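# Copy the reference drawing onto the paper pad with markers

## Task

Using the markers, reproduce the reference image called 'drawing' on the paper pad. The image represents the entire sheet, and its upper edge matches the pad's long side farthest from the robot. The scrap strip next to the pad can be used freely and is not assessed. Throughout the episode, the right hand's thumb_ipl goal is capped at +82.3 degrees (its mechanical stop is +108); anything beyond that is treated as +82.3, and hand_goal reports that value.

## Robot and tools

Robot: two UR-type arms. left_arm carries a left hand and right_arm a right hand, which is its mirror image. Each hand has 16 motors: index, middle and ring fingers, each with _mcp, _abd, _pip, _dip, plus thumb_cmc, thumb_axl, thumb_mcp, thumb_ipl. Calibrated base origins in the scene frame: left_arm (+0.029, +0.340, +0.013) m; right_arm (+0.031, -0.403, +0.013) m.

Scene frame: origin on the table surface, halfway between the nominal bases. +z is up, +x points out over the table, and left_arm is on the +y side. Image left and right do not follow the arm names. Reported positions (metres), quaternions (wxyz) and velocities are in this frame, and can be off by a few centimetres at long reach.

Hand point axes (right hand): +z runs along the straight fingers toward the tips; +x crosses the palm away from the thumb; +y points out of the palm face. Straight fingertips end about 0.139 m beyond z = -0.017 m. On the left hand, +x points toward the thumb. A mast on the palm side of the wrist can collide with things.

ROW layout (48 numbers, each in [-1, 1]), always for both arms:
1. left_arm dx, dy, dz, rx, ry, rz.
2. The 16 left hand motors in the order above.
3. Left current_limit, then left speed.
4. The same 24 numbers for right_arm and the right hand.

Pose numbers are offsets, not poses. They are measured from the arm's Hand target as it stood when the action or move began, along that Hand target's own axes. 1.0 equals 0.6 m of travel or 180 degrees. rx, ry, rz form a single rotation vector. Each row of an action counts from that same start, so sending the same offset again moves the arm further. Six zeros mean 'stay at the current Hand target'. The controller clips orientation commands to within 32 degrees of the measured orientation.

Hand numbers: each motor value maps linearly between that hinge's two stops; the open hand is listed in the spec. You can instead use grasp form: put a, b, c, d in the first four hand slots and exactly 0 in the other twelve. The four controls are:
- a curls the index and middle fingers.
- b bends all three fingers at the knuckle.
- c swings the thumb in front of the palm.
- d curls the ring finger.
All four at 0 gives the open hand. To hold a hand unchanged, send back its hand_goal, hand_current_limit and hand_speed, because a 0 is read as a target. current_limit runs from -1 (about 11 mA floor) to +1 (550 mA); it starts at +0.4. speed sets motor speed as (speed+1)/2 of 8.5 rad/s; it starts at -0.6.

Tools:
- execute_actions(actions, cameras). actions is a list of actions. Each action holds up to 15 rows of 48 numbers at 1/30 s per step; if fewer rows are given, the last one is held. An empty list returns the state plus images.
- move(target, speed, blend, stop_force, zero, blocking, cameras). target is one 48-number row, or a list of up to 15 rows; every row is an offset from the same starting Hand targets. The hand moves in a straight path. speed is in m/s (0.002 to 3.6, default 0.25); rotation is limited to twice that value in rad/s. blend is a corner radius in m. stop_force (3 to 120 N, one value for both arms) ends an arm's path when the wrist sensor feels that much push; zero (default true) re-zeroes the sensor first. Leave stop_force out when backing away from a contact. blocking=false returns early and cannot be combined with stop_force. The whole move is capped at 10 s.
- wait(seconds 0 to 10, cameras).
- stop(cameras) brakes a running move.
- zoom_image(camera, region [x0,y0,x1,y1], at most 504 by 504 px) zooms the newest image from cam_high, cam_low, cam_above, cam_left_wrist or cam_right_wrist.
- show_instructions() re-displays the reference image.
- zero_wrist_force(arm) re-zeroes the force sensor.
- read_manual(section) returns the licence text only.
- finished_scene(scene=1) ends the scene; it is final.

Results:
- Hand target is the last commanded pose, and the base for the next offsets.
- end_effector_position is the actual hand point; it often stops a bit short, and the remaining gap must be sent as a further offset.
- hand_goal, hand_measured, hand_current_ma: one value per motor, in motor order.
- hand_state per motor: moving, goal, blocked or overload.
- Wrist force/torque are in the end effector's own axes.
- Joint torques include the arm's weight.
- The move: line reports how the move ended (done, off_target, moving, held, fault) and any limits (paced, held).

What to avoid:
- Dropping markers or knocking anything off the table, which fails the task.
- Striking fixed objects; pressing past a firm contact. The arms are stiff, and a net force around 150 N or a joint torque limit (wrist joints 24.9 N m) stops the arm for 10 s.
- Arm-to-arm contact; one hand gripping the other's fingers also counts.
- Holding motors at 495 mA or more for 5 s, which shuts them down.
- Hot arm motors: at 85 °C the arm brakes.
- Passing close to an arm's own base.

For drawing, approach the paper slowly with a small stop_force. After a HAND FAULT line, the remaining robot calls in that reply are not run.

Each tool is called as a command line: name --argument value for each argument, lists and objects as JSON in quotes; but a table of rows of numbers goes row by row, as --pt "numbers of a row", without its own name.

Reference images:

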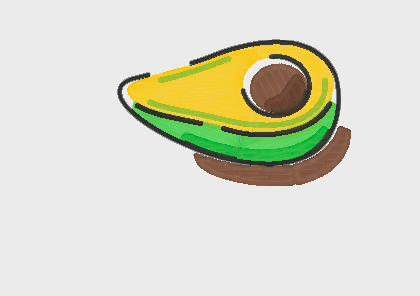

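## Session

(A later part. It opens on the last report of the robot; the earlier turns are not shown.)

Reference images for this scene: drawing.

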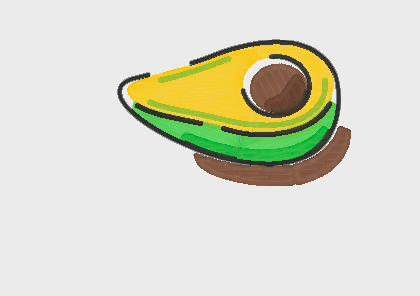

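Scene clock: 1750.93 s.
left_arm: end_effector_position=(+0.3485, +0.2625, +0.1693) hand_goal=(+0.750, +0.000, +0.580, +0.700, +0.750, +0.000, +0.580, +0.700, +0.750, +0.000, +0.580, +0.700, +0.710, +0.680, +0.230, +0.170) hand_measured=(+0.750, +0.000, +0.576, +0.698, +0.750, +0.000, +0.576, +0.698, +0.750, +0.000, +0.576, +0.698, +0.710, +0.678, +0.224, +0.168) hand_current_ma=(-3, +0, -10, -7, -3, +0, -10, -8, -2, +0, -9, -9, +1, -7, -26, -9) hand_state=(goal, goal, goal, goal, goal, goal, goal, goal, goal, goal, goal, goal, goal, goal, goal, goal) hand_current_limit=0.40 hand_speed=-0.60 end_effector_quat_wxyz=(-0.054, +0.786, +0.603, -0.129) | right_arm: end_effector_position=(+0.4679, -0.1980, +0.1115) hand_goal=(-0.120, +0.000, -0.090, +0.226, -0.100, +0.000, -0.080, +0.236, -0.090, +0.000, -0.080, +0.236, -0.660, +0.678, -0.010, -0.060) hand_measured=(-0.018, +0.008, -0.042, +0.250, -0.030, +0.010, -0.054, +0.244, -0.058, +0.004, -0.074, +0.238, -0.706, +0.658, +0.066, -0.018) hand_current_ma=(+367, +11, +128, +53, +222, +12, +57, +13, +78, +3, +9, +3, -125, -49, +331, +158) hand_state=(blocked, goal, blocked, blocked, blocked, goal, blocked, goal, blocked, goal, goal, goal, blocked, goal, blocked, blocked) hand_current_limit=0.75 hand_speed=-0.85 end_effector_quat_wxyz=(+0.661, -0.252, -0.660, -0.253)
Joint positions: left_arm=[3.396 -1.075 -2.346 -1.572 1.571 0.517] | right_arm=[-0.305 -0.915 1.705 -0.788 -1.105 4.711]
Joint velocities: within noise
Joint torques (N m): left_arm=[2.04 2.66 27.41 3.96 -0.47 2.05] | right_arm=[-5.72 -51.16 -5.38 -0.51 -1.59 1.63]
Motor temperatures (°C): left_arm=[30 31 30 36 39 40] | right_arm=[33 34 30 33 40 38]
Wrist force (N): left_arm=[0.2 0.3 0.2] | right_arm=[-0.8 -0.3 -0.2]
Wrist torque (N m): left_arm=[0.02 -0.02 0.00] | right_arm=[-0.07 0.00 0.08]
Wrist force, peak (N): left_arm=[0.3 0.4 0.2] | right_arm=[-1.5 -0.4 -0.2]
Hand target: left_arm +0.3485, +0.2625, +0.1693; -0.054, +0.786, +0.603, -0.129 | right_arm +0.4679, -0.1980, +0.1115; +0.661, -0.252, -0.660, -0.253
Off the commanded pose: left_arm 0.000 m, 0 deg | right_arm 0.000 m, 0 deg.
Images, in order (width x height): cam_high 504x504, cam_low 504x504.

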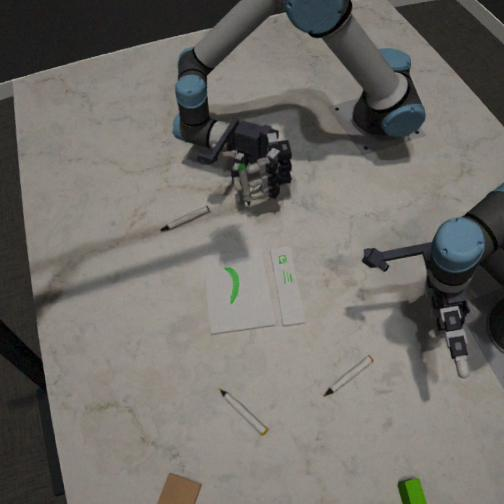

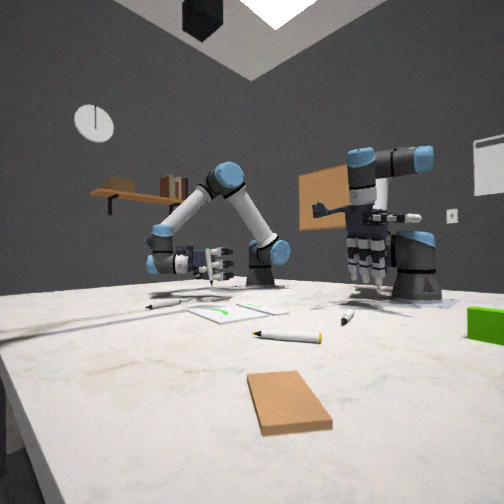

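move --pt "0.0838 0.1547 -0.33 0.095 0.275 0.29 0.479 0 -0.299 0.188 0.479 0 -0.299 0.188 0.479 0 -0.299 0.188 -0.66 0.677 0.225 0.059 0.4 -0.6 0 0 0 0 0 0 -0.12 0 -0.09 0.225 -0.1 0 -0.08 0.235 -0.09 0 -0.08 0.235 -0.66 0.677 -0.01 -0.06 0.75 -0.85" --pt "0.1965 0.5985 -0.1615 0.1905 0.5497 0.5801 0.479 0 -0.299 0.188 0.479 0 -0.299 0.188 0.479 0 -0.299 0.188 -0.66 0.677 0.225 0.059 0.4 -0.6 0 0 0 0 0 0 -0.12 0 -0.09 0.225 -0.1 0 -0.08 0.235 -0.09 0 -0.08 0.235 -0.66 0.677 -0.01 -0.06 0.75 -0.85" --speed 0.35 --blend '[0.05,0]' --cameras '["cam_high","cam_low","cam_left_wrist"]'

zoom_image --camera "cam_high" --region '[190, 320, 350, 470]'

zoom_image --camera "cam_low" --region '[200, 220, 400, 360]'

Scene clock: 1891.83 s.
left_arm: end_effector_position=(+0.7378, +0.2865, +0.1601) hand_goal=(+0.480, +0.000, -0.298, +0.188, +0.480, +0.000, -0.298, +0.188, +0.480, +0.000, -0.298, +0.188, -0.660, +0.678, +0.226, +0.060) hand_measured=(+0.476, +0.000, -0.294, +0.192, +0.476, +0.000, -0.294, +0.192, +0.476, +0.000, -0.294, +0.192, -0.660, +0.678, +0.224, +0.060) hand_current_ma=(-10, +0, +11, +9, -10, +0, +12, +10, -10, +0, +9, +11, +1, +0, -10, +4) hand_state=(goal, goal, goal, goal, goal, goal, goal, goal, goal, goal, goal, goal, goal, goal, goal, goal) hand_current_limit=0.40 hand_speed=-0.60 end_effector_quat_wxyz=(-0.490, +0.697, -0.430, +0.298) | right_arm: end_effector_position=(+0.4679, -0.1980, +0.1115) hand_goal=(-0.120, +0.000, -0.090, +0.226, -0.100, +0.000, -0.080, +0.236, -0.090, +0.000, -0.080, +0.236, -0.660, +0.678, -0.010, -0.060) hand_measured=(-0.018, +0.008, -0.042, +0.250, -0.030, +0.010, -0.054, +0.244, -0.058, +0.004, -0.074, +0.238, -0.706, +0.658, +0.066, -0.018) hand_current_ma=(+367, +11, +128, +53, +222, +12, +57, +13, +78, +3, +9, +3, -125, -49, +331, +158) hand_state=(blocked, goal, blocked, blocked, blocked, goal, blocked, goal, blocked, goal, goal, goal, blocked, goal, blocked, blocked) hand_current_limit=0.75 hand_speed=-0.85 end_effector_quat_wxyz=(+0.661, -0.252, -0.660, -0.253)
Joint positions: left_arm=[3.168 -2.169 -1.846 0.492 1.986 2.987] | right_arm=[-0.305 -0.915 1.705 -0.788 -1.105 4.711]
Joint torques (N m): left_arm=[15.62 35.37 21.63 5.11 -2.17 2.56] | right_arm=[-5.63 -51.46 -5.51 -0.44 -1.6 1.7]
Wrist force (N): left_arm=[0.0 1.0 0.2] | right_arm=[-1.0 0.0 -0.2]
Wrist torque (N m): left_arm=[0.07 -0.11 -0.25] | right_arm=[-0.05 0.03 0.08]
Wrist force, peak (N): left_arm=[0.3 1.4 0.9] | right_arm=[-1.2 -0.6 -0.3]
Hand target: left_arm +0.7378, +0.2865, +0.1601; -0.490, +0.697, -0.430, +0.298 | right_arm +0.4679, -0.1980, +0.1115; +0.661, -0.252, -0.660, -0.253
Off the commanded pose: left_arm 0.000 m, 0 deg | right_arm 0.000 m, 0 deg.
move: done
Images, in order (width x height): cam_high 504x504, cam_low 504x504, cam_left_wrist 672x504.

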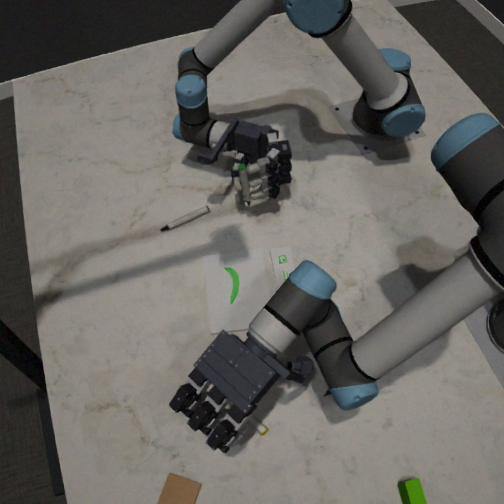

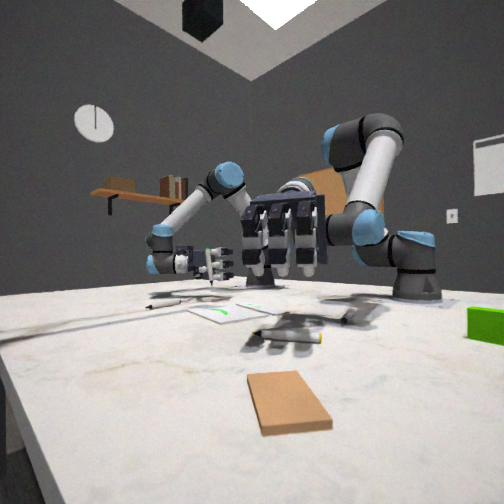

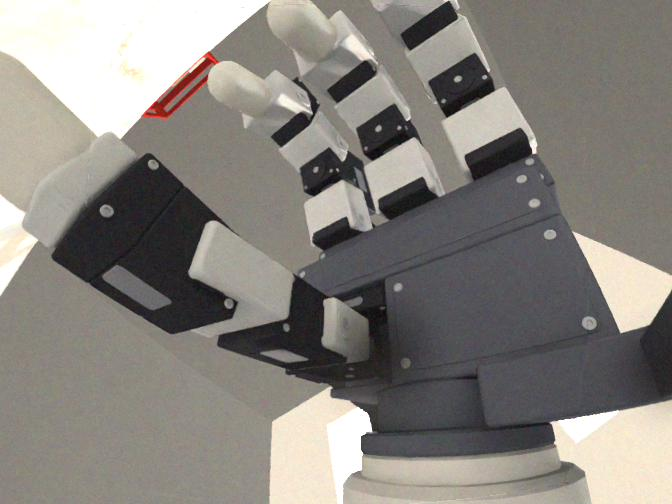

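Scaled by 3.150 from the camera's 504x504 image, which has a finer 720x720 frame.

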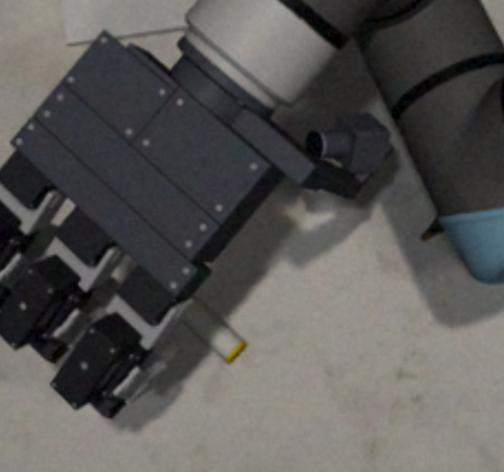

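Scaled by 2.520 from the camera's 504x504 image, which has a finer 720x720 frame.

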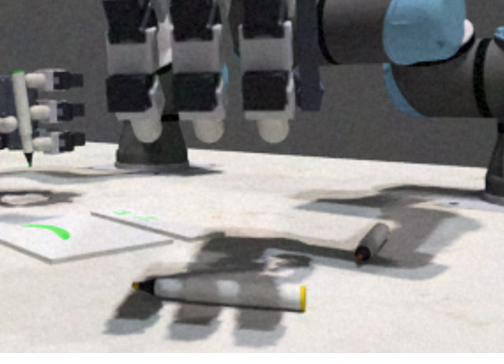

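move --target '[0,0.14095,0.0513,0,0,0,0.479,0,-0.299,0.188,0.479,0,-0.299,0.188,0.479,0,-0.299,0.188,-0.66,0.677,0.225,0.059,0.4,-0.6,0,0,0,0,0,0,-0.12,0,-0.09,0.225,-0.1,0,-0.08,0.235,-0.09,0,-0.08,0.235,-0.66,0.677,-0.01,-0.06,0.75,-0.85]' --speed 0.1 --stop_force 3 --cameras '["cam_high","cam_low","cam_left_wrist"]'

zoom_image --camera "cam_low" --region '[120, 120, 420, 420]'

zoom_image --camera "cam_high" --region '[200, 150, 420, 370]'

Scene clock: 1956.90 s.
left_arm: end_effector_position=(+0.7377, +0.2871, +0.0701) hand_goal=(+0.480, +0.000, -0.298, +0.188, +0.480, +0.000, -0.298, +0.188, +0.480, +0.000, -0.298, +0.188, -0.660, +0.678, +0.226, +0.060) hand_measured=(+0.476, +0.000, -0.294, +0.192, +0.476, +0.000, -0.294, +0.192, +0.476, +0.000, -0.294, +0.192, -0.660, +0.678, +0.224, +0.060) hand_current_ma=(-11, +0, +11, +9, -12, +0, +12, +10, -11, +0, +9, +11, +1, +0, -10, +4) hand_state=(goal, goal, goal, goal, goal, goal, goal, goal, goal, goal, goal, goal, goal, goal, goal, goal) hand_current_limit=0.40 hand_speed=-0.60 end_effector_quat_wxyz=(-0.490, +0.697, -0.430, +0.298) | right_arm: end_effector_position=(+0.4679, -0.1980, +0.1115) hand_goal=(-0.120, +0.000, -0.090, +0.226, -0.100, +0.000, -0.080, +0.236, -0.090, +0.000, -0.080, +0.236, -0.660, +0.678, -0.010, -0.060) hand_measured=(-0.018, +0.008, -0.042, +0.250, -0.030, +0.010, -0.054, +0.244, -0.058, +0.004, -0.074, +0.238, -0.706, +0.658, +0.066, -0.018) hand_current_ma=(+367, +11, +128, +53, +222, +12, +57, +13, +78, +3, +9, +3, -125, -49, +331, +158) hand_state=(blocked, goal, blocked, blocked, blocked, goal, blocked, goal, blocked, goal, goal, goal, blocked, goal, blocked, blocked) hand_current_limit=0.75 hand_speed=-0.85 end_effector_quat_wxyz=(+0.661, -0.252, -0.660, -0.253)
Joint positions: left_arm=[3.169 -2.35 -1.85 0.677 1.985 2.988] | right_arm=[-0.305 -0.915 1.705 -0.788 -1.105 4.711]
Joint torques (N m): left_arm=[14.21 39.12 18.01 5.14 -1.89 2.37] | right_arm=[-5.77 -51.15 -4.83 -0.41 -1.59 1.55]
Wrist force (N): left_arm=[0.2 1.0 0.2] | right_arm=[-0.8 -0.4 -0.1]
Wrist torque (N m): left_arm=[0.09 -0.13 -0.22] | right_arm=[-0.10 0.01 0.09]
Wrist force, peak (N): left_arm=[0.2 1.9 0.2] | right_arm=[-1.3 -0.6 -0.3]
Hand target: left_arm +0.7377, +0.2870, +0.0701; -0.490, +0.697, -0.430, +0.298 | right_arm +0.4679, -0.1980, +0.1115; +0.661, -0.252, -0.660, -0.253
Off the commanded pose: left_arm 0.000 m, 0 deg | right_arm 0.000 m, 0 deg.
move: done
Images, in order (width x height): cam_high 504x504, cam_low 504x504, cam_left_wrist 672x504.

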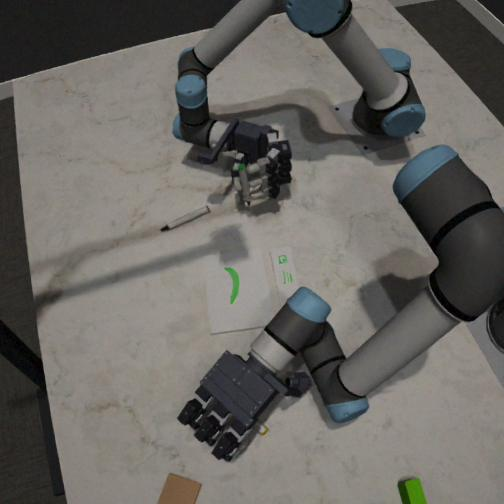

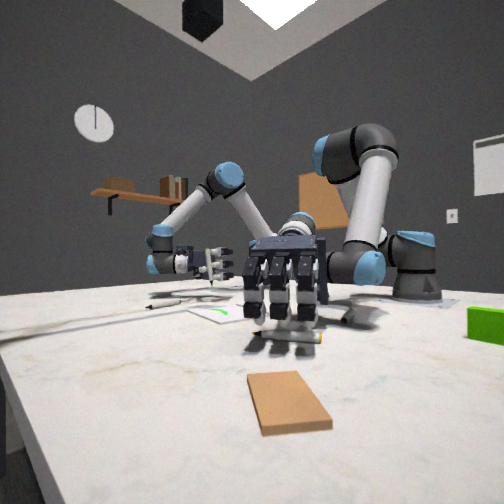

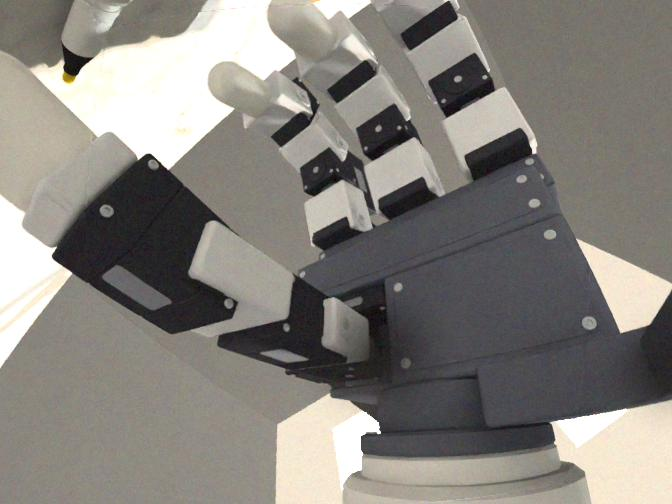

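Scaled by 1.680 from the camera's 504x504 image, which has a finer 720x720 frame.

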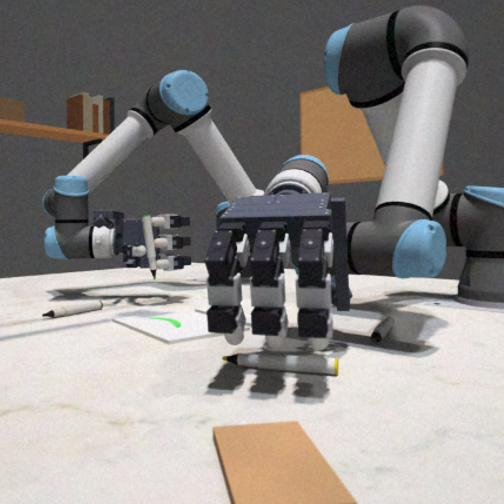

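Scaled by 2.291 from the camera's 504x504 image, which has a finer 720x720 frame.

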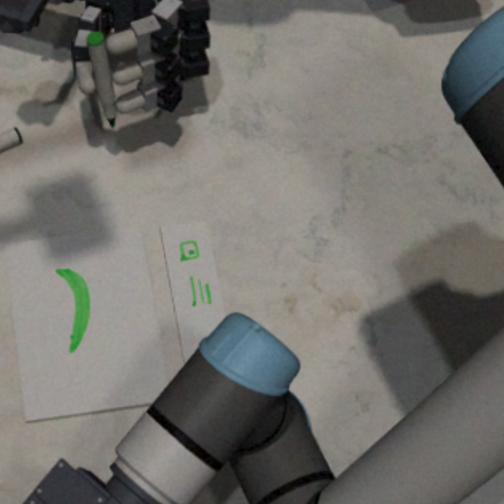

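execute_actions --actions '[]' --cameras '["cam_low","cam_high"]'

zoom_image --camera "cam_low" --region '[235, 250, 335, 350]'

zoom_image --camera "cam_high" --region '[170, 360, 290, 480]'

zoom_image --camera "cam_low" --region '[130, 230, 230, 330]'

Scene clock: 2045.30 s.
left_arm: end_effector_position=(+0.7377, +0.2871, +0.0701) hand_goal=(+0.480, +0.000, -0.298, +0.188, +0.480, +0.000, -0.298, +0.188, +0.480, +0.000, -0.298, +0.188, -0.660, +0.678, +0.226, +0.060) hand_measured=(+0.476, +0.000, -0.294, +0.192, +0.476, +0.000, -0.294, +0.192, +0.476, +0.000, -0.294, +0.192, -0.660, +0.678, +0.224, +0.060) hand_current_ma=(-11, +0, +11, +9, -12, +0, +12, +10, -11, +0, +9, +11, +1, +0, -10, +4) hand_state=(goal, goal, goal, goal, goal, goal, goal, goal, goal, goal, goal, goal, goal, goal, goal, goal) hand_current_limit=0.40 hand_speed=-0.60 end_effector_quat_wxyz=(-0.490, +0.697, -0.430, +0.298) | right_arm: end_effector_position=(+0.4679, -0.1980, +0.1115) hand_goal=(-0.120, +0.000, -0.090, +0.226, -0.100, +0.000, -0.080, +0.236, -0.090, +0.000, -0.080, +0.236, -0.660, +0.678, -0.010, -0.060) hand_measured=(-0.018, +0.008, -0.042, +0.250, -0.030, +0.010, -0.054, +0.244, -0.058, +0.004, -0.074, +0.238, -0.706, +0.658, +0.066, -0.018) hand_current_ma=(+367, +11, +128, +53, +222, +12, +57, +13, +78, +3, +9, +3, -125, -49, +331, +158) hand_state=(blocked, goal, blocked, blocked, blocked, goal, blocked, goal, blocked, goal, goal, goal, blocked, goal, blocked, blocked) hand_current_limit=0.75 hand_speed=-0.85 end_effector_quat_wxyz=(+0.661, -0.252, -0.660, -0.253)
Joint positions: left_arm=[3.169 -2.35 -1.85 0.677 1.985 2.988] | right_arm=[-0.305 -0.915 1.705 -0.788 -1.105 4.711]
Joint velocities: within noise
Joint torques (N m): left_arm=[6.59 39.43 18.23 5.02 -0.46 2.36] | right_arm=[-5.47 -51.19 -5.57 -0.34 -1.57 1.52]
Motor temperatures (°C): left_arm=[30 31 30 36 39 40] | right_arm=[32 34 29 33 40 38]
Wrist force (N): left_arm=[0.0 0.9 0.2] | right_arm=[-0.8 -0.4 -0.2]
Wrist torque (N m): left_arm=[0.08 -0.11 -0.24] | right_arm=[-0.09 0.01 0.08]
Wrist force, peak (N): left_arm=[-0.2 1.2 0.3] | right_arm=[-1.2 -0.1 -0.3]
Hand target: left_arm +0.7377, +0.2870, +0.0701; -0.490, +0.697, -0.430, +0.298 | right_arm +0.4679, -0.1980, +0.1115; +0.661, -0.252, -0.660, -0.253
Off the commanded pose: left_arm 0.000 m, 0 deg | right_arm 0.000 m, 0 deg.
Images, in order (width x height): cam_high 504x504, cam_low 504x504.

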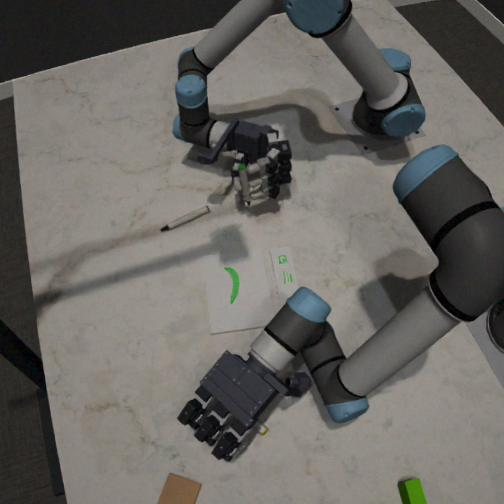

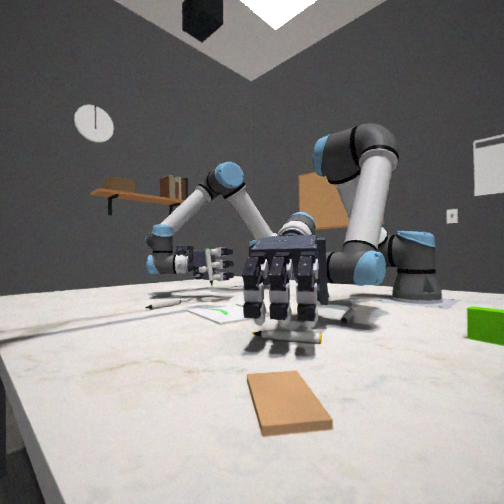

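Scaled by 5.040 from the camera's 504x504 image, which has a finer 720x720 frame.

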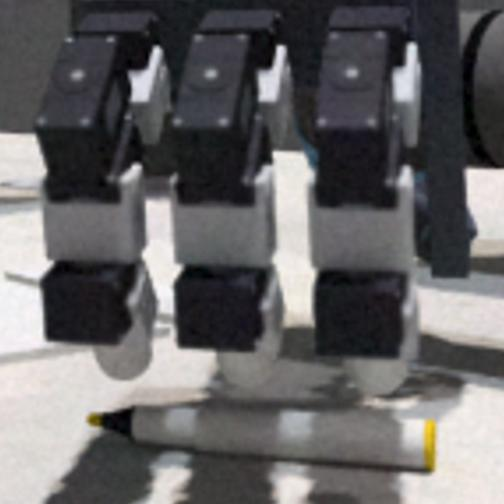

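Scaled by 4.200 from the camera's 504x504 image, which has a finer 720x720 frame.

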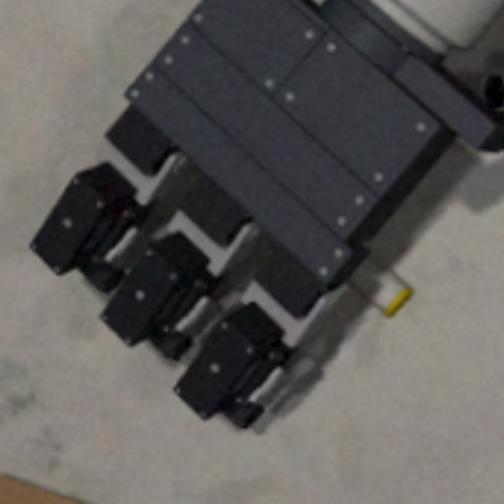

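Scaled by 5.040 from the camera's 504x504 image, which has a finer 720x720 frame.

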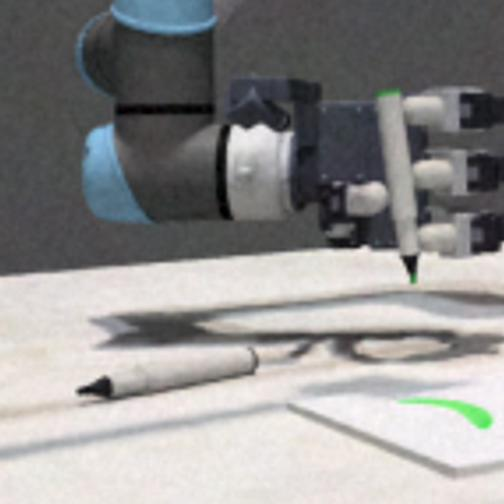

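move --target '[-0.005,0.03557,0.02705,0,0,0,0.479,0,-0.299,0.188,0.479,0,-0.299,0.188,0.479,0,-0.299,0.188,-0.66,0.677,0.225,0.059,0.4,-0.6,0,0,0,0,0,0,-0.12,0,-0.09,0.225,-0.1,0,-0.08,0.235,-0.09,0,-0.08,0.235,-0.66,0.677,-0.01,-0.06,0.75,-0.85]' --speed 0.05 --stop_force 3

move --target '[0,0,0,0,0,0,0.137,0,-0.153,0.217,0.137,0,-0.153,0.217,0.137,0,-0.153,0.217,-0.66,0.677,0.135,-0.049,0.2,-0.9,0,0,0,0,0,0,-0.12,0,-0.09,0.225,-0.1,0,-0.08,0.235,-0.09,0,-0.08,0.235,-0.66,0.677,-0.01,-0.06,0.75,-0.85]' --cameras '["cam_low","cam_high","cam_left_wrist"]'

zoom_image --camera "cam_low" --region '[235, 260, 335, 360]'

zoom_image --camera "cam_high" --region '[170, 360, 290, 480]'

Scene clock: 2119.53 s.
left_arm: end_effector_position=(+0.7434, +0.2935, +0.0445) hand_goal=(+0.480, +0.000, -0.298, +0.188, +0.480, +0.000, -0.298, +0.188, +0.480, +0.000, -0.298, +0.188, -0.660, +0.678, +0.226, +0.060) hand_measured=(+0.476, +0.000, -0.294, +0.192, +0.476, +0.000, -0.294, +0.192, +0.476, +0.000, -0.294, +0.192, -0.660, +0.678, +0.224, +0.060) hand_current_ma=(-11, +0, +11, +9, -12, +0, +12, +10, -11, +0, +9, +11, +1, +0, -10, +4) hand_state=(goal, goal, goal, goal, goal, goal, goal, goal, goal, goal, goal, goal, goal, goal, goal, goal) hand_current_limit=0.40 hand_speed=-0.60 end_effector_quat_wxyz=(-0.490, +0.697, -0.430, +0.298) | right_arm: end_effector_position=(+0.4679, -0.1980, +0.1115) hand_goal=(-0.120, +0.000, -0.090, +0.226, -0.100, +0.000, -0.080, +0.236, -0.090, +0.000, -0.080, +0.236, -0.660, +0.678, -0.010, -0.060) hand_measured=(-0.018, +0.008, -0.042, +0.250, -0.030, +0.010, -0.054, +0.244, -0.058, +0.004, -0.074, +0.238, -0.706, +0.658, +0.066, -0.018) hand_current_ma=(+367, +11, +128, +53, +222, +12, +57, +13, +78, +3, +9, +3, -125, -49, +331, +158) hand_state=(blocked, goal, blocked, blocked, blocked, goal, blocked, goal, blocked, goal, goal, goal, blocked, goal, blocked, blocked) hand_current_limit=0.75 hand_speed=-0.85 end_effector_quat_wxyz=(+0.661, -0.252, -0.660, -0.253)
Joint positions: left_arm=[3.181 -2.41 -1.828 0.717 1.974 2.992] | right_arm=[-0.305 -0.915 1.705 -0.788 -1.105 4.711]
Joint torques (N m): left_arm=[15.36 40.52 18.03 5.12 -2.17 2.39] | right_arm=[-5.67 -51.22 -5.82 -0.32 -1.42 1.49]
Wrist force (N): left_arm=[0.1 1.0 0.2] | right_arm=[-0.8 0.0 -0.1]
Wrist torque (N m): left_arm=[0.08 -0.13 -0.25] | right_arm=[-0.05 0.01 0.10]
Wrist force, peak (N): left_arm=[0.1 1.4 0.6] | right_arm=[-1.4 -0.1 -0.1]
Hand target: left_arm +0.7434, +0.2935, +0.0445; -0.490, +0.697, -0.430, +0.298 | right_arm +0.4679, -0.1980, +0.1115; +0.661, -0.252, -0.660, -0.253
Off the commanded pose: left_arm 0.000 m, 0 deg | right_arm 0.000 m, 0 deg.
move: done

Scene clock: 2120.80 s.
left_arm: end_effector_position=(+0.7434, +0.2935, +0.0445) hand_goal=(+0.138, +0.000, -0.152, +0.218, +0.138, +0.000, -0.152, +0.218, +0.138, +0.000, -0.152, +0.218, -0.660, +0.678, +0.136, -0.048) hand_measured=(+0.138, +0.000, -0.154, +0.216, +0.138, +0.000, -0.154, +0.216, +0.138, +0.000, -0.154, +0.216, -0.660, +0.678, +0.138, -0.046) hand_current_ma=(-2, +0, -5, -7, -2, +0, -6, -7, -2, +0, -4, -8, +1, +0, +6, +9) hand_state=(goal, goal, goal, goal, goal, goal, goal, goal, goal, goal, goal, goal, goal, goal, goal, goal) hand_current_limit=0.20 hand_speed=-0.90 end_effector_quat_wxyz=(-0.490, +0.697, -0.430, +0.298) | right_arm: end_effector_position=(+0.4679, -0.1980, +0.1115) hand_goal=(-0.120, +0.000, -0.090, +0.226, -0.100, +0.000, -0.080, +0.236, -0.090, +0.000, -0.080, +0.236, -0.660, +0.678, -0.010, -0.060) hand_measured=(-0.018, +0.008, -0.042, +0.250, -0.030, +0.010, -0.054, +0.244, -0.058, +0.004, -0.074, +0.238, -0.706, +0.658, +0.066, -0.018) hand_current_ma=(+367, +11, +128, +53, +222, +12, +57, +13, +78, +3, +9, +3, -125, -49, +331, +158) hand_state=(blocked, goal, blocked, blocked, blocked, goal, blocked, goal, blocked, goal, goal, goal, blocked, goal, blocked, blocked) hand_current_limit=0.75 hand_speed=-0.85 end_effector_quat_wxyz=(+0.661, -0.252, -0.660, -0.253)
Joint positions: left_arm=[3.181 -2.41 -1.828 0.717 1.974 2.992] | right_arm=[-0.305 -0.915 1.705 -0.788 -1.105 4.711]
Joint torques (N m): left_arm=[15.73 40.31 16.95 4.4 -2.2 2.46] | right_arm=[-5.45 -51.17 -4.9 -0.37 -1.66 1.49]
Wrist force (N): left_arm=[0.2 1.1 0.2] | right_arm=[-1.0 0.0 -0.4]
Wrist torque (N m): left_arm=[0.14 -0.15 -0.25] | right_arm=[-0.02 0.04 0.08]
Wrist force, peak (N): left_arm=[0.1 1.2 0.2] | right_arm=[-1.2 -0.6 0.0]
Hand target: left_arm +0.7434, +0.2935, +0.0445; -0.490, +0.697, -0.430, +0.298 | right_arm +0.4679, -0.1980, +0.1115; +0.661, -0.252, -0.660, -0.253
Off the commanded pose: left_arm 0.000 m, 0 deg | right_arm 0.000 m, 0 deg.
move: done
Images, in order (width x height): cam_high 504x504, cam_low 504x504, cam_left_wrist 672x504.

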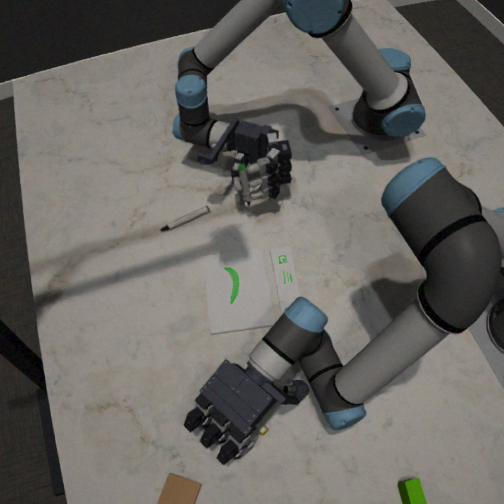

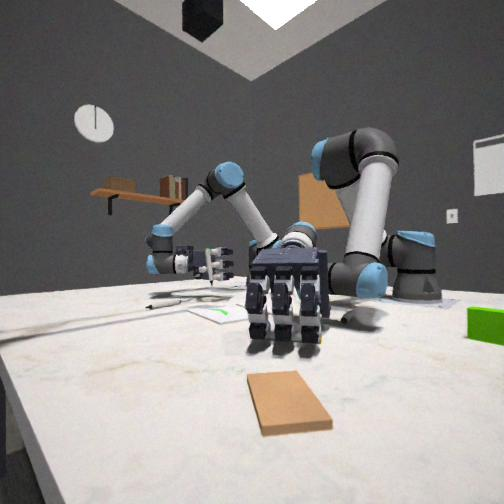

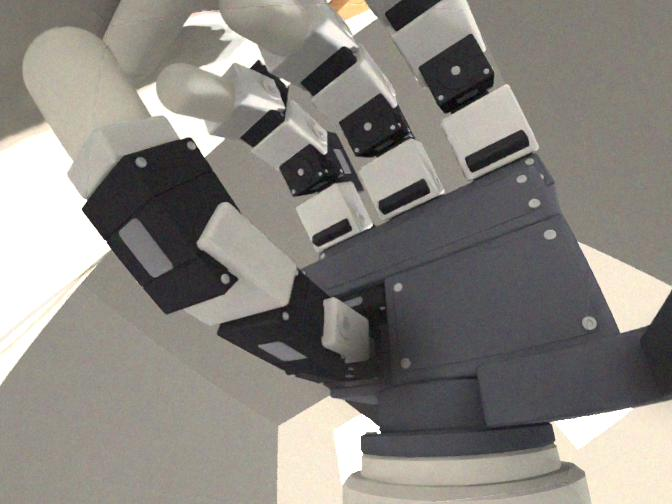

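Scaled by 5.040 from the camera's 504x504 image, which has a finer 720x720 frame.

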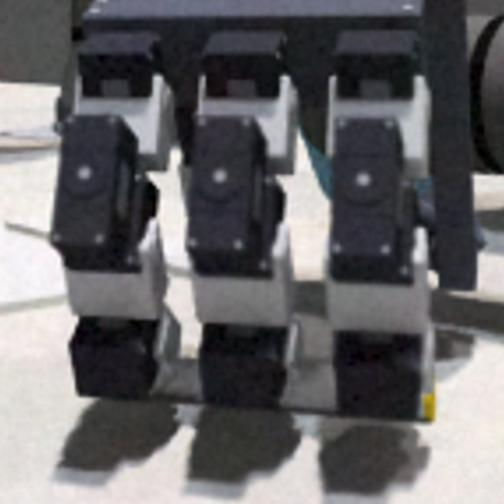

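Scaled by 4.200 from the camera's 504x504 image, which has a finer 720x720 frame.

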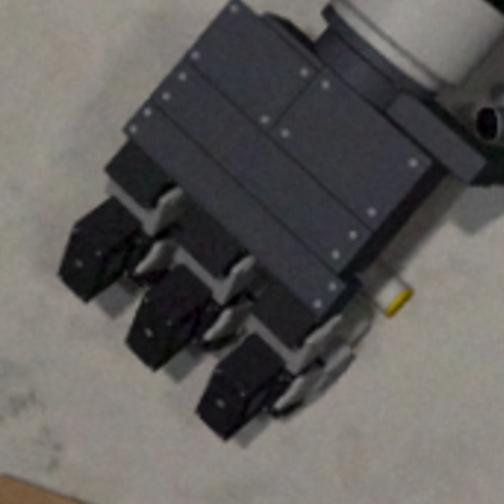

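move --target '[0,0.0141,0.00513,0,0,0,0.137,0,-0.153,0.217,0.137,0,-0.153,0.217,0.137,0,-0.153,0.217,-0.66,0.677,0.135,-0.049,0.2,-0.9,0,0,0,0,0,0,-0.12,0,-0.09,0.225,-0.1,0,-0.08,0.235,-0.09,0,-0.08,0.235,-0.66,0.677,-0.01,-0.06,0.75,-0.85]' --speed 0.02 --stop_force 3

move --target '[0,0,0,0,0,0,-0.06,0,-0.08,0.235,-0.06,0,-0.08,0.235,-0.06,0,-0.08,0.235,-0.66,0.677,-0.02,-0.05,0.2,-0.93,0,0,0,0,0,0,-0.12,0,-0.09,0.225,-0.1,0,-0.08,0.235,-0.09,0,-0.08,0.235,-0.66,0.677,-0.01,-0.06,0.75,-0.85]' --cameras '["cam_low","cam_high","cam_left_wrist"]'

zoom_image --camera "cam_low" --region '[235, 260, 335, 360]'

Scene clock: 2129.17 s.
left_arm: end_effector_position=(+0.7433, +0.2935, +0.0355) hand_goal=(+0.138, +0.000, -0.152, +0.218, +0.138, +0.000, -0.152, +0.218, +0.138, +0.000, -0.152, +0.218, -0.660, +0.678, +0.136, -0.048) hand_measured=(+0.138, +0.000, -0.154, +0.216, +0.138, +0.000, -0.154, +0.216, +0.138, +0.000, -0.154, +0.216, -0.660, +0.678, +0.138, -0.046) hand_current_ma=(-2, +0, -5, -7, -2, +0, -6, -7, -2, +0, -4, -8, +1, +0, +6, +7) hand_state=(goal, goal, goal, goal, goal, goal, goal, goal, goal, goal, goal, goal, goal, goal, goal, goal) hand_current_limit=0.20 hand_speed=-0.90 end_effector_quat_wxyz=(-0.490, +0.697, -0.430, +0.298) | right_arm: end_effector_position=(+0.4679, -0.1980, +0.1115) hand_goal=(-0.120, +0.000, -0.090, +0.226, -0.100, +0.000, -0.080, +0.236, -0.090, +0.000, -0.080, +0.236, -0.660, +0.678, -0.010, -0.060) hand_measured=(-0.018, +0.008, -0.042, +0.250, -0.030, +0.010, -0.054, +0.244, -0.058, +0.004, -0.074, +0.238, -0.706, +0.658, +0.066, -0.018) hand_current_ma=(+367, +11, +128, +53, +222, +12, +57, +13, +78, +3, +9, +3, -125, -49, +331, +158) hand_state=(blocked, goal, blocked, blocked, blocked, goal, blocked, goal, blocked, goal, goal, goal, blocked, goal, blocked, blocked) hand_current_limit=0.75 hand_speed=-0.85 end_effector_quat_wxyz=(+0.661, -0.252, -0.660, -0.253)
Joint positions: left_arm=[3.181 -2.43 -1.824 0.733 1.974 2.992] | right_arm=[-0.305 -0.915 1.705 -0.788 -1.105 4.711]
Joint torques (N m): left_arm=[15.24 40.17 16.55 4.85 -2.19 2.56] | right_arm=[-6.03 -51.18 -5.39 -0.24 -1.53 1.34]
Wrist force (N): left_arm=[0.3 -0.2 -0.2] | right_arm=[-0.8 -0.2 -0.3]
Wrist torque (N m): left_arm=[0.02 -0.15 -0.23] | right_arm=[-0.05 0.00 0.10]
Wrist force, peak (N): left_arm=[0.2 1.3 0.4] | right_arm=[-1.2 -0.3 -0.5]
Hand target: left_arm +0.7433, +0.2935, +0.0355; -0.490, +0.697, -0.430, +0.298 | right_arm +0.4679, -0.1980, +0.1115; +0.661, -0.252, -0.660, -0.253
Off the commanded pose: left_arm 0.000 m, 0 deg | right_arm 0.000 m, 0 deg.
move: done

Scene clock: 2130.23 s.
left_arm: end_effector_position=(+0.7434, +0.2935, +0.0355) hand_goal=(-0.060, +0.000, -0.080, +0.236, -0.060, +0.000, -0.080, +0.236, -0.060, +0.000, -0.080, +0.236, -0.660, +0.678, -0.020, -0.050) hand_measured=(+0.018, -0.002, -0.072, +0.232, -0.004, +0.000, -0.070, +0.234, -0.038, +0.000, -0.074, +0.238, -0.652, +0.680, +0.058, -0.028) hand_current_ma=(+330, -5, +26, -14, +246, -1, +30, -5, +83, +0, +17, +4, +24, +4, +330, +111) hand_state=(blocked, goal, goal, goal, blocked, goal, goal, goal, blocked, goal, goal, goal, goal, goal, blocked, blocked) hand_current_limit=0.20 hand_speed=-0.93 end_effector_quat_wxyz=(-0.490, +0.697, -0.430, +0.298) | right_arm: end_effector_position=(+0.4679, -0.1980, +0.1115) hand_goal=(-0.120, +0.000, -0.090, +0.226, -0.100, +0.000, -0.080, +0.236, -0.090, +0.000, -0.080, +0.236, -0.660, +0.678, -0.010, -0.060) hand_measured=(-0.018, +0.008, -0.042, +0.250, -0.030, +0.010, -0.054, +0.244, -0.058, +0.004, -0.074, +0.238, -0.706, +0.658, +0.066, -0.018) hand_current_ma=(+367, +11, +128, +53, +222, +12, +57, +13, +78, +3, +9, +3, -125, -49, +331, +158) hand_state=(blocked, goal, blocked, blocked, blocked, goal, blocked, goal, blocked, goal, goal, goal, blocked, goal, blocked, blocked) hand_current_limit=0.75 hand_speed=-0.85 end_effector_quat_wxyz=(+0.661, -0.252, -0.660, -0.253)
Joint positions: left_arm=[3.181 -2.43 -1.824 0.733 1.974 2.992] | right_arm=[-0.305 -0.915 1.705 -0.788 -1.105 4.711]
Joint torques (N m): left_arm=[10.22 41.55 2.76 -0.31 -2.12 2.41] | right_arm=[-6.17 -50.49 -5.76 -0.32 -1.43 1.35]
Wrist force (N): left_arm=[0.0 -5.9 -0.7] | right_arm=[-0.6 -0.1 -0.2]
Wrist torque (N m): left_arm=[-0.23 -0.11 -0.24] | right_arm=[-0.05 -0.01 0.11]
Wrist force, peak (N): left_arm=[0.2 -10.5 0.8] | right_arm=[-1.2 -0.3 -0.3]
Hand target: left_arm +0.7433, +0.2935, +0.0355; -0.490, +0.697, -0.430, +0.298 | right_arm +0.4679, -0.1980, +0.1115; +0.661, -0.252, -0.660, -0.253
Off the commanded pose: left_arm 0.000 m, 0 deg | right_arm 0.000 m, 0 deg.
move: done
Images, in order (width x height): cam_high 504x504, cam_low 504x504, cam_left_wrist 672x504.

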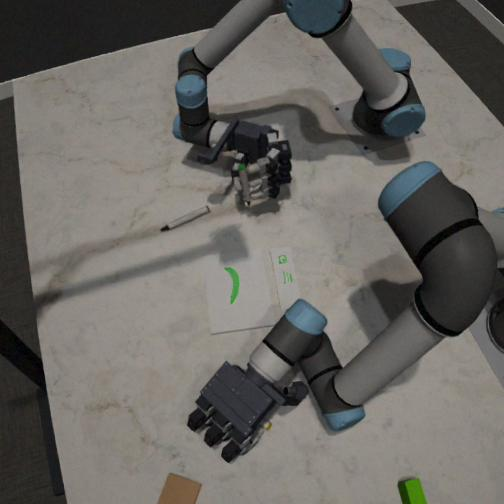

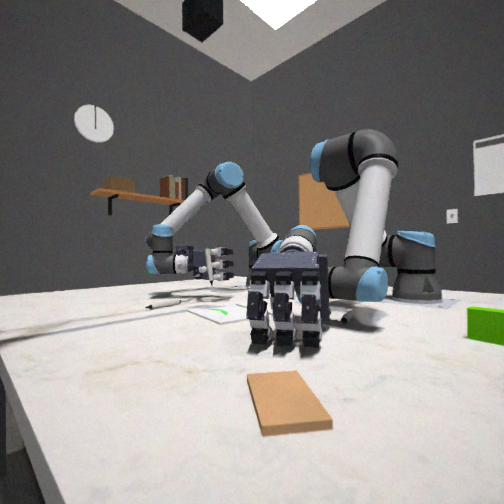

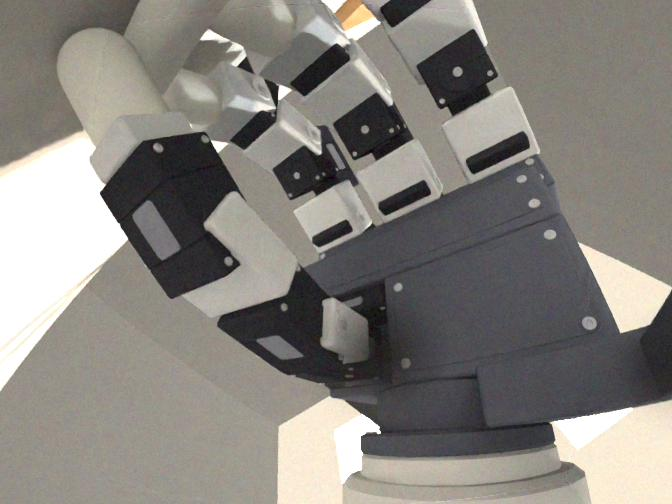

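Scaled by 5.040 from the camera's 504x504 image, which has a finer 720x720 frame.

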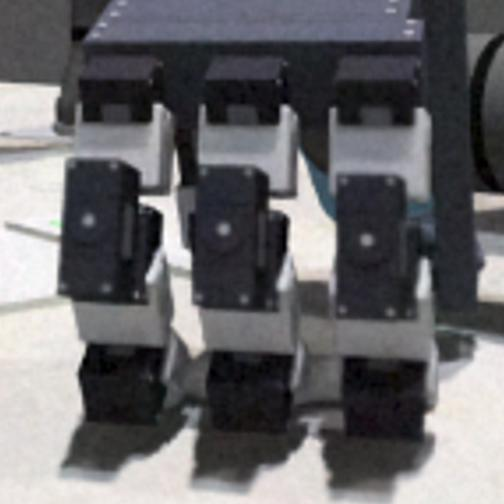

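move --target '[0,-0.0047,-0.0017,0,0,0,-0.12,0,-0.09,0.225,-0.1,0,-0.08,0.235,-0.09,0,-0.08,0.235,-0.66,0.677,-0.01,-0.06,0.75,-0.93,0,0,0,0,0,0,-0.12,0,-0.09,0.225,-0.1,0,-0.08,0.235,-0.09,0,-0.08,0.235,-0.66,0.677,-0.01,-0.06,0.75,-0.85]' --speed 0.02

move --target '[0,-0.235,-0.0855,0,0,0,-0.12,0,-0.09,0.225,-0.1,0,-0.08,0.235,-0.09,0,-0.08,0.235,-0.66,0.677,-0.01,-0.06,0.75,-0.93,0,0,0,0,0,0,-0.12,0,-0.09,0.225,-0.1,0,-0.08,0.235,-0.09,0,-0.08,0.235,-0.66,0.677,-0.01,-0.06,0.75,-0.85]' --speed 0.1 --cameras '["cam_low","cam_high","cam_left_wrist"]'

zoom_image --camera "cam_low" --region '[220, 200, 340, 320]'

Scene clock: 2141.33 s.
left_arm: end_effector_position=(+0.7434, +0.2935, +0.0385) hand_goal=(-0.120, +0.000, -0.090, +0.226, -0.100, +0.000, -0.080, +0.236, -0.090, +0.000, -0.080, +0.236, -0.660, +0.678, -0.010, -0.060) hand_measured=(-0.006, -0.004, -0.060, +0.234, -0.034, +0.000, -0.062, +0.240, -0.074, +0.000, -0.074, +0.238, -0.650, +0.680, +0.070, -0.022) hand_current_ma=(+481, -11, +116, +28, +299, -2, +61, +9, +65, +0, +21, +7, +37, +7, +452, +202) hand_state=(blocked, goal, blocked, goal, blocked, goal, goal, goal, goal, goal, goal, goal, goal, goal, blocked, blocked) hand_current_limit=0.75 hand_speed=-0.93 end_effector_quat_wxyz=(-0.490, +0.697, -0.430, +0.298) | right_arm: end_effector_position=(+0.4679, -0.1980, +0.1115) hand_goal=(-0.120, +0.000, -0.090, +0.226, -0.100, +0.000, -0.080, +0.236, -0.090, +0.000, -0.080, +0.236, -0.660, +0.678, -0.010, -0.060) hand_measured=(-0.018, +0.008, -0.042, +0.250, -0.030, +0.010, -0.054, +0.244, -0.058, +0.004, -0.074, +0.238, -0.706, +0.658, +0.066, -0.018) hand_current_ma=(+367, +11, +128, +53, +222, +12, +57, +13, +78, +3, +9, +3, -125, -49, +331, +158) hand_state=(blocked, goal, blocked, blocked, blocked, goal, blocked, goal, blocked, goal, goal, goal, blocked, goal, blocked, blocked) hand_current_limit=0.75 hand_speed=-0.85 end_effector_quat_wxyz=(+0.661, -0.252, -0.660, -0.253)
Joint positions: left_arm=[3.181 -2.423 -1.825 0.727 1.974 2.992] | right_arm=[-0.305 -0.915 1.705 -0.788 -1.105 4.711]
Joint torques (N m): left_arm=[-11.92 57.66 4.2 0.45 -1.04 1.8] | right_arm=[-5.45 -51.06 -6.02 -0.05 -1.51 1.38]
Wrist force (N): left_arm=[0.2 1.0 0.2] | right_arm=[-1.0 -0.1 0.0]
Wrist torque (N m): left_arm=[0.16 -0.14 -0.24] | right_arm=[-0.07 0.03 0.08]
Wrist force, peak (N): left_arm=[-0.1 -6.5 -0.5] | right_arm=[-1.3 -0.3 -0.1]
Hand target: left_arm +0.7434, +0.2935, +0.0385; -0.490, +0.697, -0.430, +0.298 | right_arm +0.4679, -0.1980, +0.1115; +0.661, -0.252, -0.660, -0.253
Off the commanded pose: left_arm 0.000 m, 0 deg | right_arm 0.000 m, 0 deg.
move: done

Scene clock: 2143.33 s.
left_arm: end_effector_position=(+0.7436, +0.2927, +0.1885) hand_goal=(-0.120, +0.000, -0.090, +0.226, -0.100, +0.000, -0.080, +0.236, -0.090, +0.000, -0.080, +0.236, -0.660, +0.678, -0.010, -0.060) hand_measured=(-0.006, -0.004, -0.060, +0.234, -0.034, +0.000, -0.062, +0.240, -0.074, +0.000, -0.074, +0.238, -0.650, +0.680, +0.070, -0.022) hand_current_ma=(+481, -11, +116, +28, +298, -2, +62, +10, +64, +0, +21, +7, +37, +7, +452, +202) hand_state=(blocked, goal, blocked, goal, blocked, goal, goal, goal, goal, goal, goal, goal, goal, goal, blocked, blocked) hand_current_limit=0.75 hand_speed=-0.93 end_effector_quat_wxyz=(-0.490, +0.697, -0.430, +0.298) | right_arm: end_effector_position=(+0.4679, -0.1980, +0.1115) hand_goal=(-0.120, +0.000, -0.090, +0.226, -0.100, +0.000, -0.080, +0.236, -0.090, +0.000, -0.080, +0.236, -0.660, +0.678, -0.010, -0.060) hand_measured=(-0.018, +0.008, -0.042, +0.250, -0.030, +0.010, -0.054, +0.244, -0.058, +0.004, -0.074, +0.238, -0.706, +0.658, +0.066, -0.018) hand_current_ma=(+367, +11, +128, +53, +222, +12, +57, +13, +78, +3, +9, +3, -125, -49, +331, +158) hand_state=(blocked, goal, blocked, blocked, blocked, goal, blocked, goal, blocked, goal, goal, goal, blocked, goal, blocked, blocked) hand_current_limit=0.75 hand_speed=-0.85 end_effector_quat_wxyz=(+0.661, -0.252, -0.660, -0.253)
Joint positions: left_arm=[3.179 -2.125 -1.821 0.424 1.976 2.992] | right_arm=[-0.305 -0.915 1.705 -0.788 -1.105 4.711]
Joint torques (N m): left_arm=[-11.5 52.54 23.01 0.31 2.69 -2.47] | right_arm=[-5.97 -51.11 -5.46 -0.26 -1.49 1.4]
Wrist force (N): left_arm=[0.2 1.3 0.0] | right_arm=[-0.9 -0.1 -0.2]
Wrist torque (N m): left_arm=[0.20 -0.14 -0.17] | right_arm=[-0.05 0.03 0.08]
Wrist force, peak (N): left_arm=[0.2 2.1 0.6] | right_arm=[-1.3 -0.7 -0.3]
Hand target: left_arm +0.7436, +0.2927, +0.1886; -0.490, +0.697, -0.430, +0.298 | right_arm +0.4679, -0.1980, +0.1115; +0.661, -0.252, -0.660, -0.253
Off the commanded pose: left_arm 0.000 m, 0 deg | right_arm 0.000 m, 0 deg.
move: done
Images, in order (width x height): cam_high 504x504, cam_low 504x504, cam_left_wrist 672x504.

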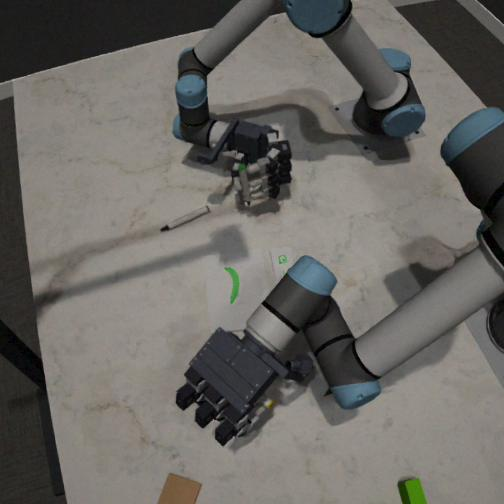

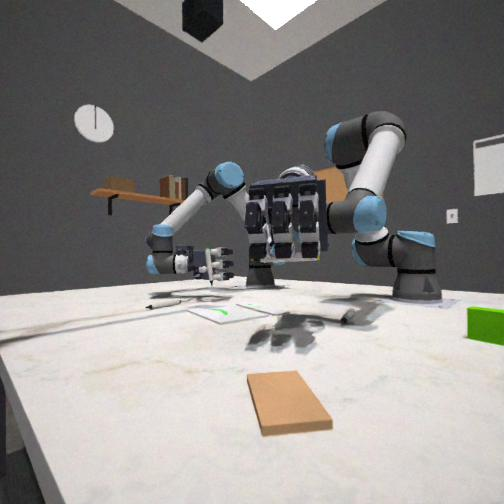

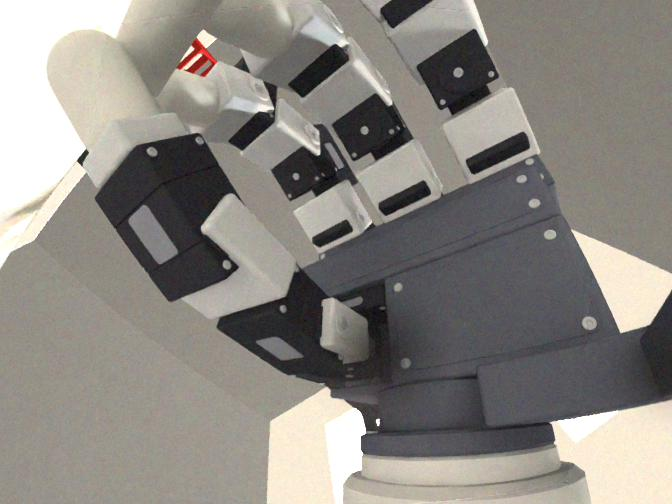

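Scaled by 4.200 from the camera's 504x504 image, which has a finer 720x720 frame.

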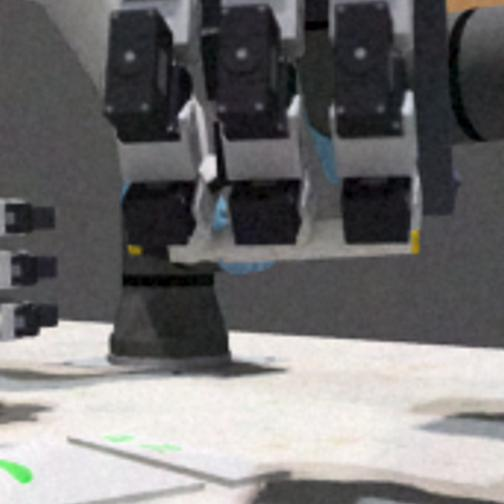

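move --target '[0.1767,-0.0517,-0.4013,-0.347,-0.212,-0.303,-0.12,0,-0.09,0.225,-0.1,0,-0.08,0.235,-0.09,0,-0.08,0.235,-0.66,0.677,-0.01,-0.06,0.75,-0.93,0.1,-0.1614,-0.1445,0,0,0,-0.12,0,-0.09,0.225,-0.1,0,-0.08,0.235,-0.09,0,-0.08,0.235,-0.66,0.677,-0.01,-0.06,0.75,-0.85]' --speed 0.25 --cameras '["cam_low","cam_high"]'

Scene clock: 2214.60 s.
left_arm: end_effector_position=(+0.5994, +0.0999, +0.2992) hand_goal=(-0.120, +0.000, -0.090, +0.226, -0.100, +0.000, -0.080, +0.236, -0.090, +0.000, -0.080, +0.236, -0.660, +0.678, -0.010, -0.060) hand_measured=(-0.006, -0.004, -0.058, +0.234, -0.034, +0.000, -0.062, +0.240, -0.074, +0.000, -0.074, +0.238, -0.650, +0.680, +0.070, -0.022) hand_current_ma=(+481, -11, +119, +28, +298, -2, +63, +10, +64, +0, +21, +7, +37, +7, +452, +202) hand_state=(blocked, goal, blocked, goal, blocked, goal, goal, goal, goal, goal, goal, goal, goal, goal, blocked, blocked) hand_current_limit=0.75 hand_speed=-0.93 end_effector_quat_wxyz=(-0.003, +1.000, -0.002, +0.000) | right_arm: end_effector_position=(+0.4679, -0.3281, +0.1713) hand_goal=(-0.120, +0.000, -0.090, +0.226, -0.100, +0.000, -0.080, +0.236, -0.090, +0.000, -0.080, +0.236, -0.660, +0.678, -0.010, -0.060) hand_measured=(-0.018, +0.008, -0.042, +0.250, -0.030, +0.010, -0.054, +0.244, -0.058, +0.004, -0.074, +0.238, -0.706, +0.658, +0.066, -0.018) hand_current_ma=(+367, +11, +128, +53, +222, +12, +57, +13, +78, +3, +9, +3, -125, -49, +331, +158) hand_state=(blocked, goal, blocked, blocked, blocked, goal, blocked, goal, blocked, goal, goal, goal, blocked, goal, blocked, blocked) hand_current_limit=0.75 hand_speed=-0.85 end_effector_quat_wxyz=(+0.661, -0.252, -0.660, -0.253)
Joint positions: left_arm=[3.099 -1.73 -1.579 -1.404 1.577 1.534] | right_arm=[-0.528 -0.975 1.613 -0.637 -1.328 4.711]
Joint torques (N m): left_arm=[15.54 41.43 21.19 0.28 -2.73 -2.7] | right_arm=[-5.4 -51.04 -20.47 4.35 -1.66 1.68]
Wrist force (N): left_arm=[-0.1 0.2 -0.1] | right_arm=[-0.9 0.1 -0.2]
Wrist torque (N m): left_arm=[0.27 0.03 0.06] | right_arm=[-0.04 0.02 0.10]
Wrist force, peak (N): left_arm=[-0.1 1.4 0.5] | right_arm=[-1.1 -0.5 -0.8]
Hand target: left_arm +0.5994, +0.0999, +0.2992; -0.003, +1.000, -0.002, +0.000 | right_arm +0.4679, -0.3281, +0.1713; +0.661, -0.252, -0.660, -0.253
Off the commanded pose: left_arm 0.000 m, 0 deg | right_arm 0.000 m, 0 deg.
move: done
Images, in order (width x height): cam_high 504x504, cam_low 504x504.

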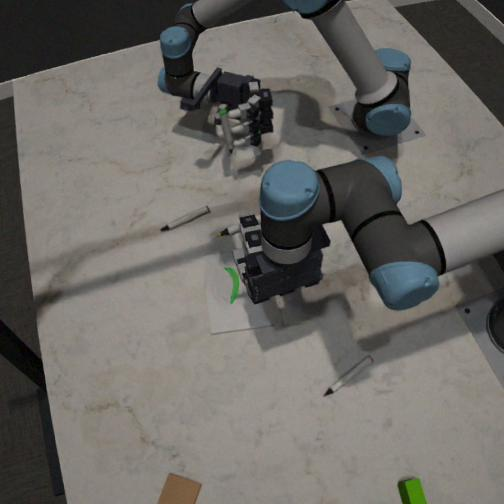

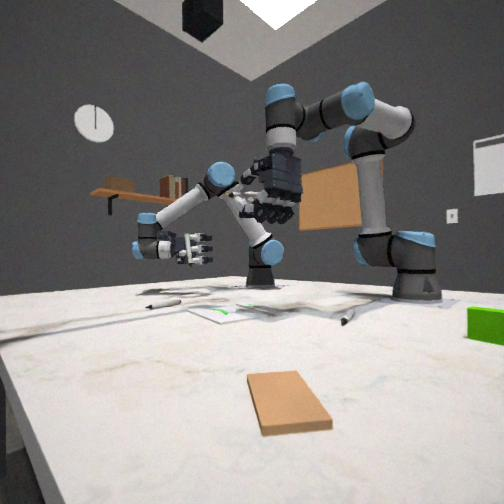

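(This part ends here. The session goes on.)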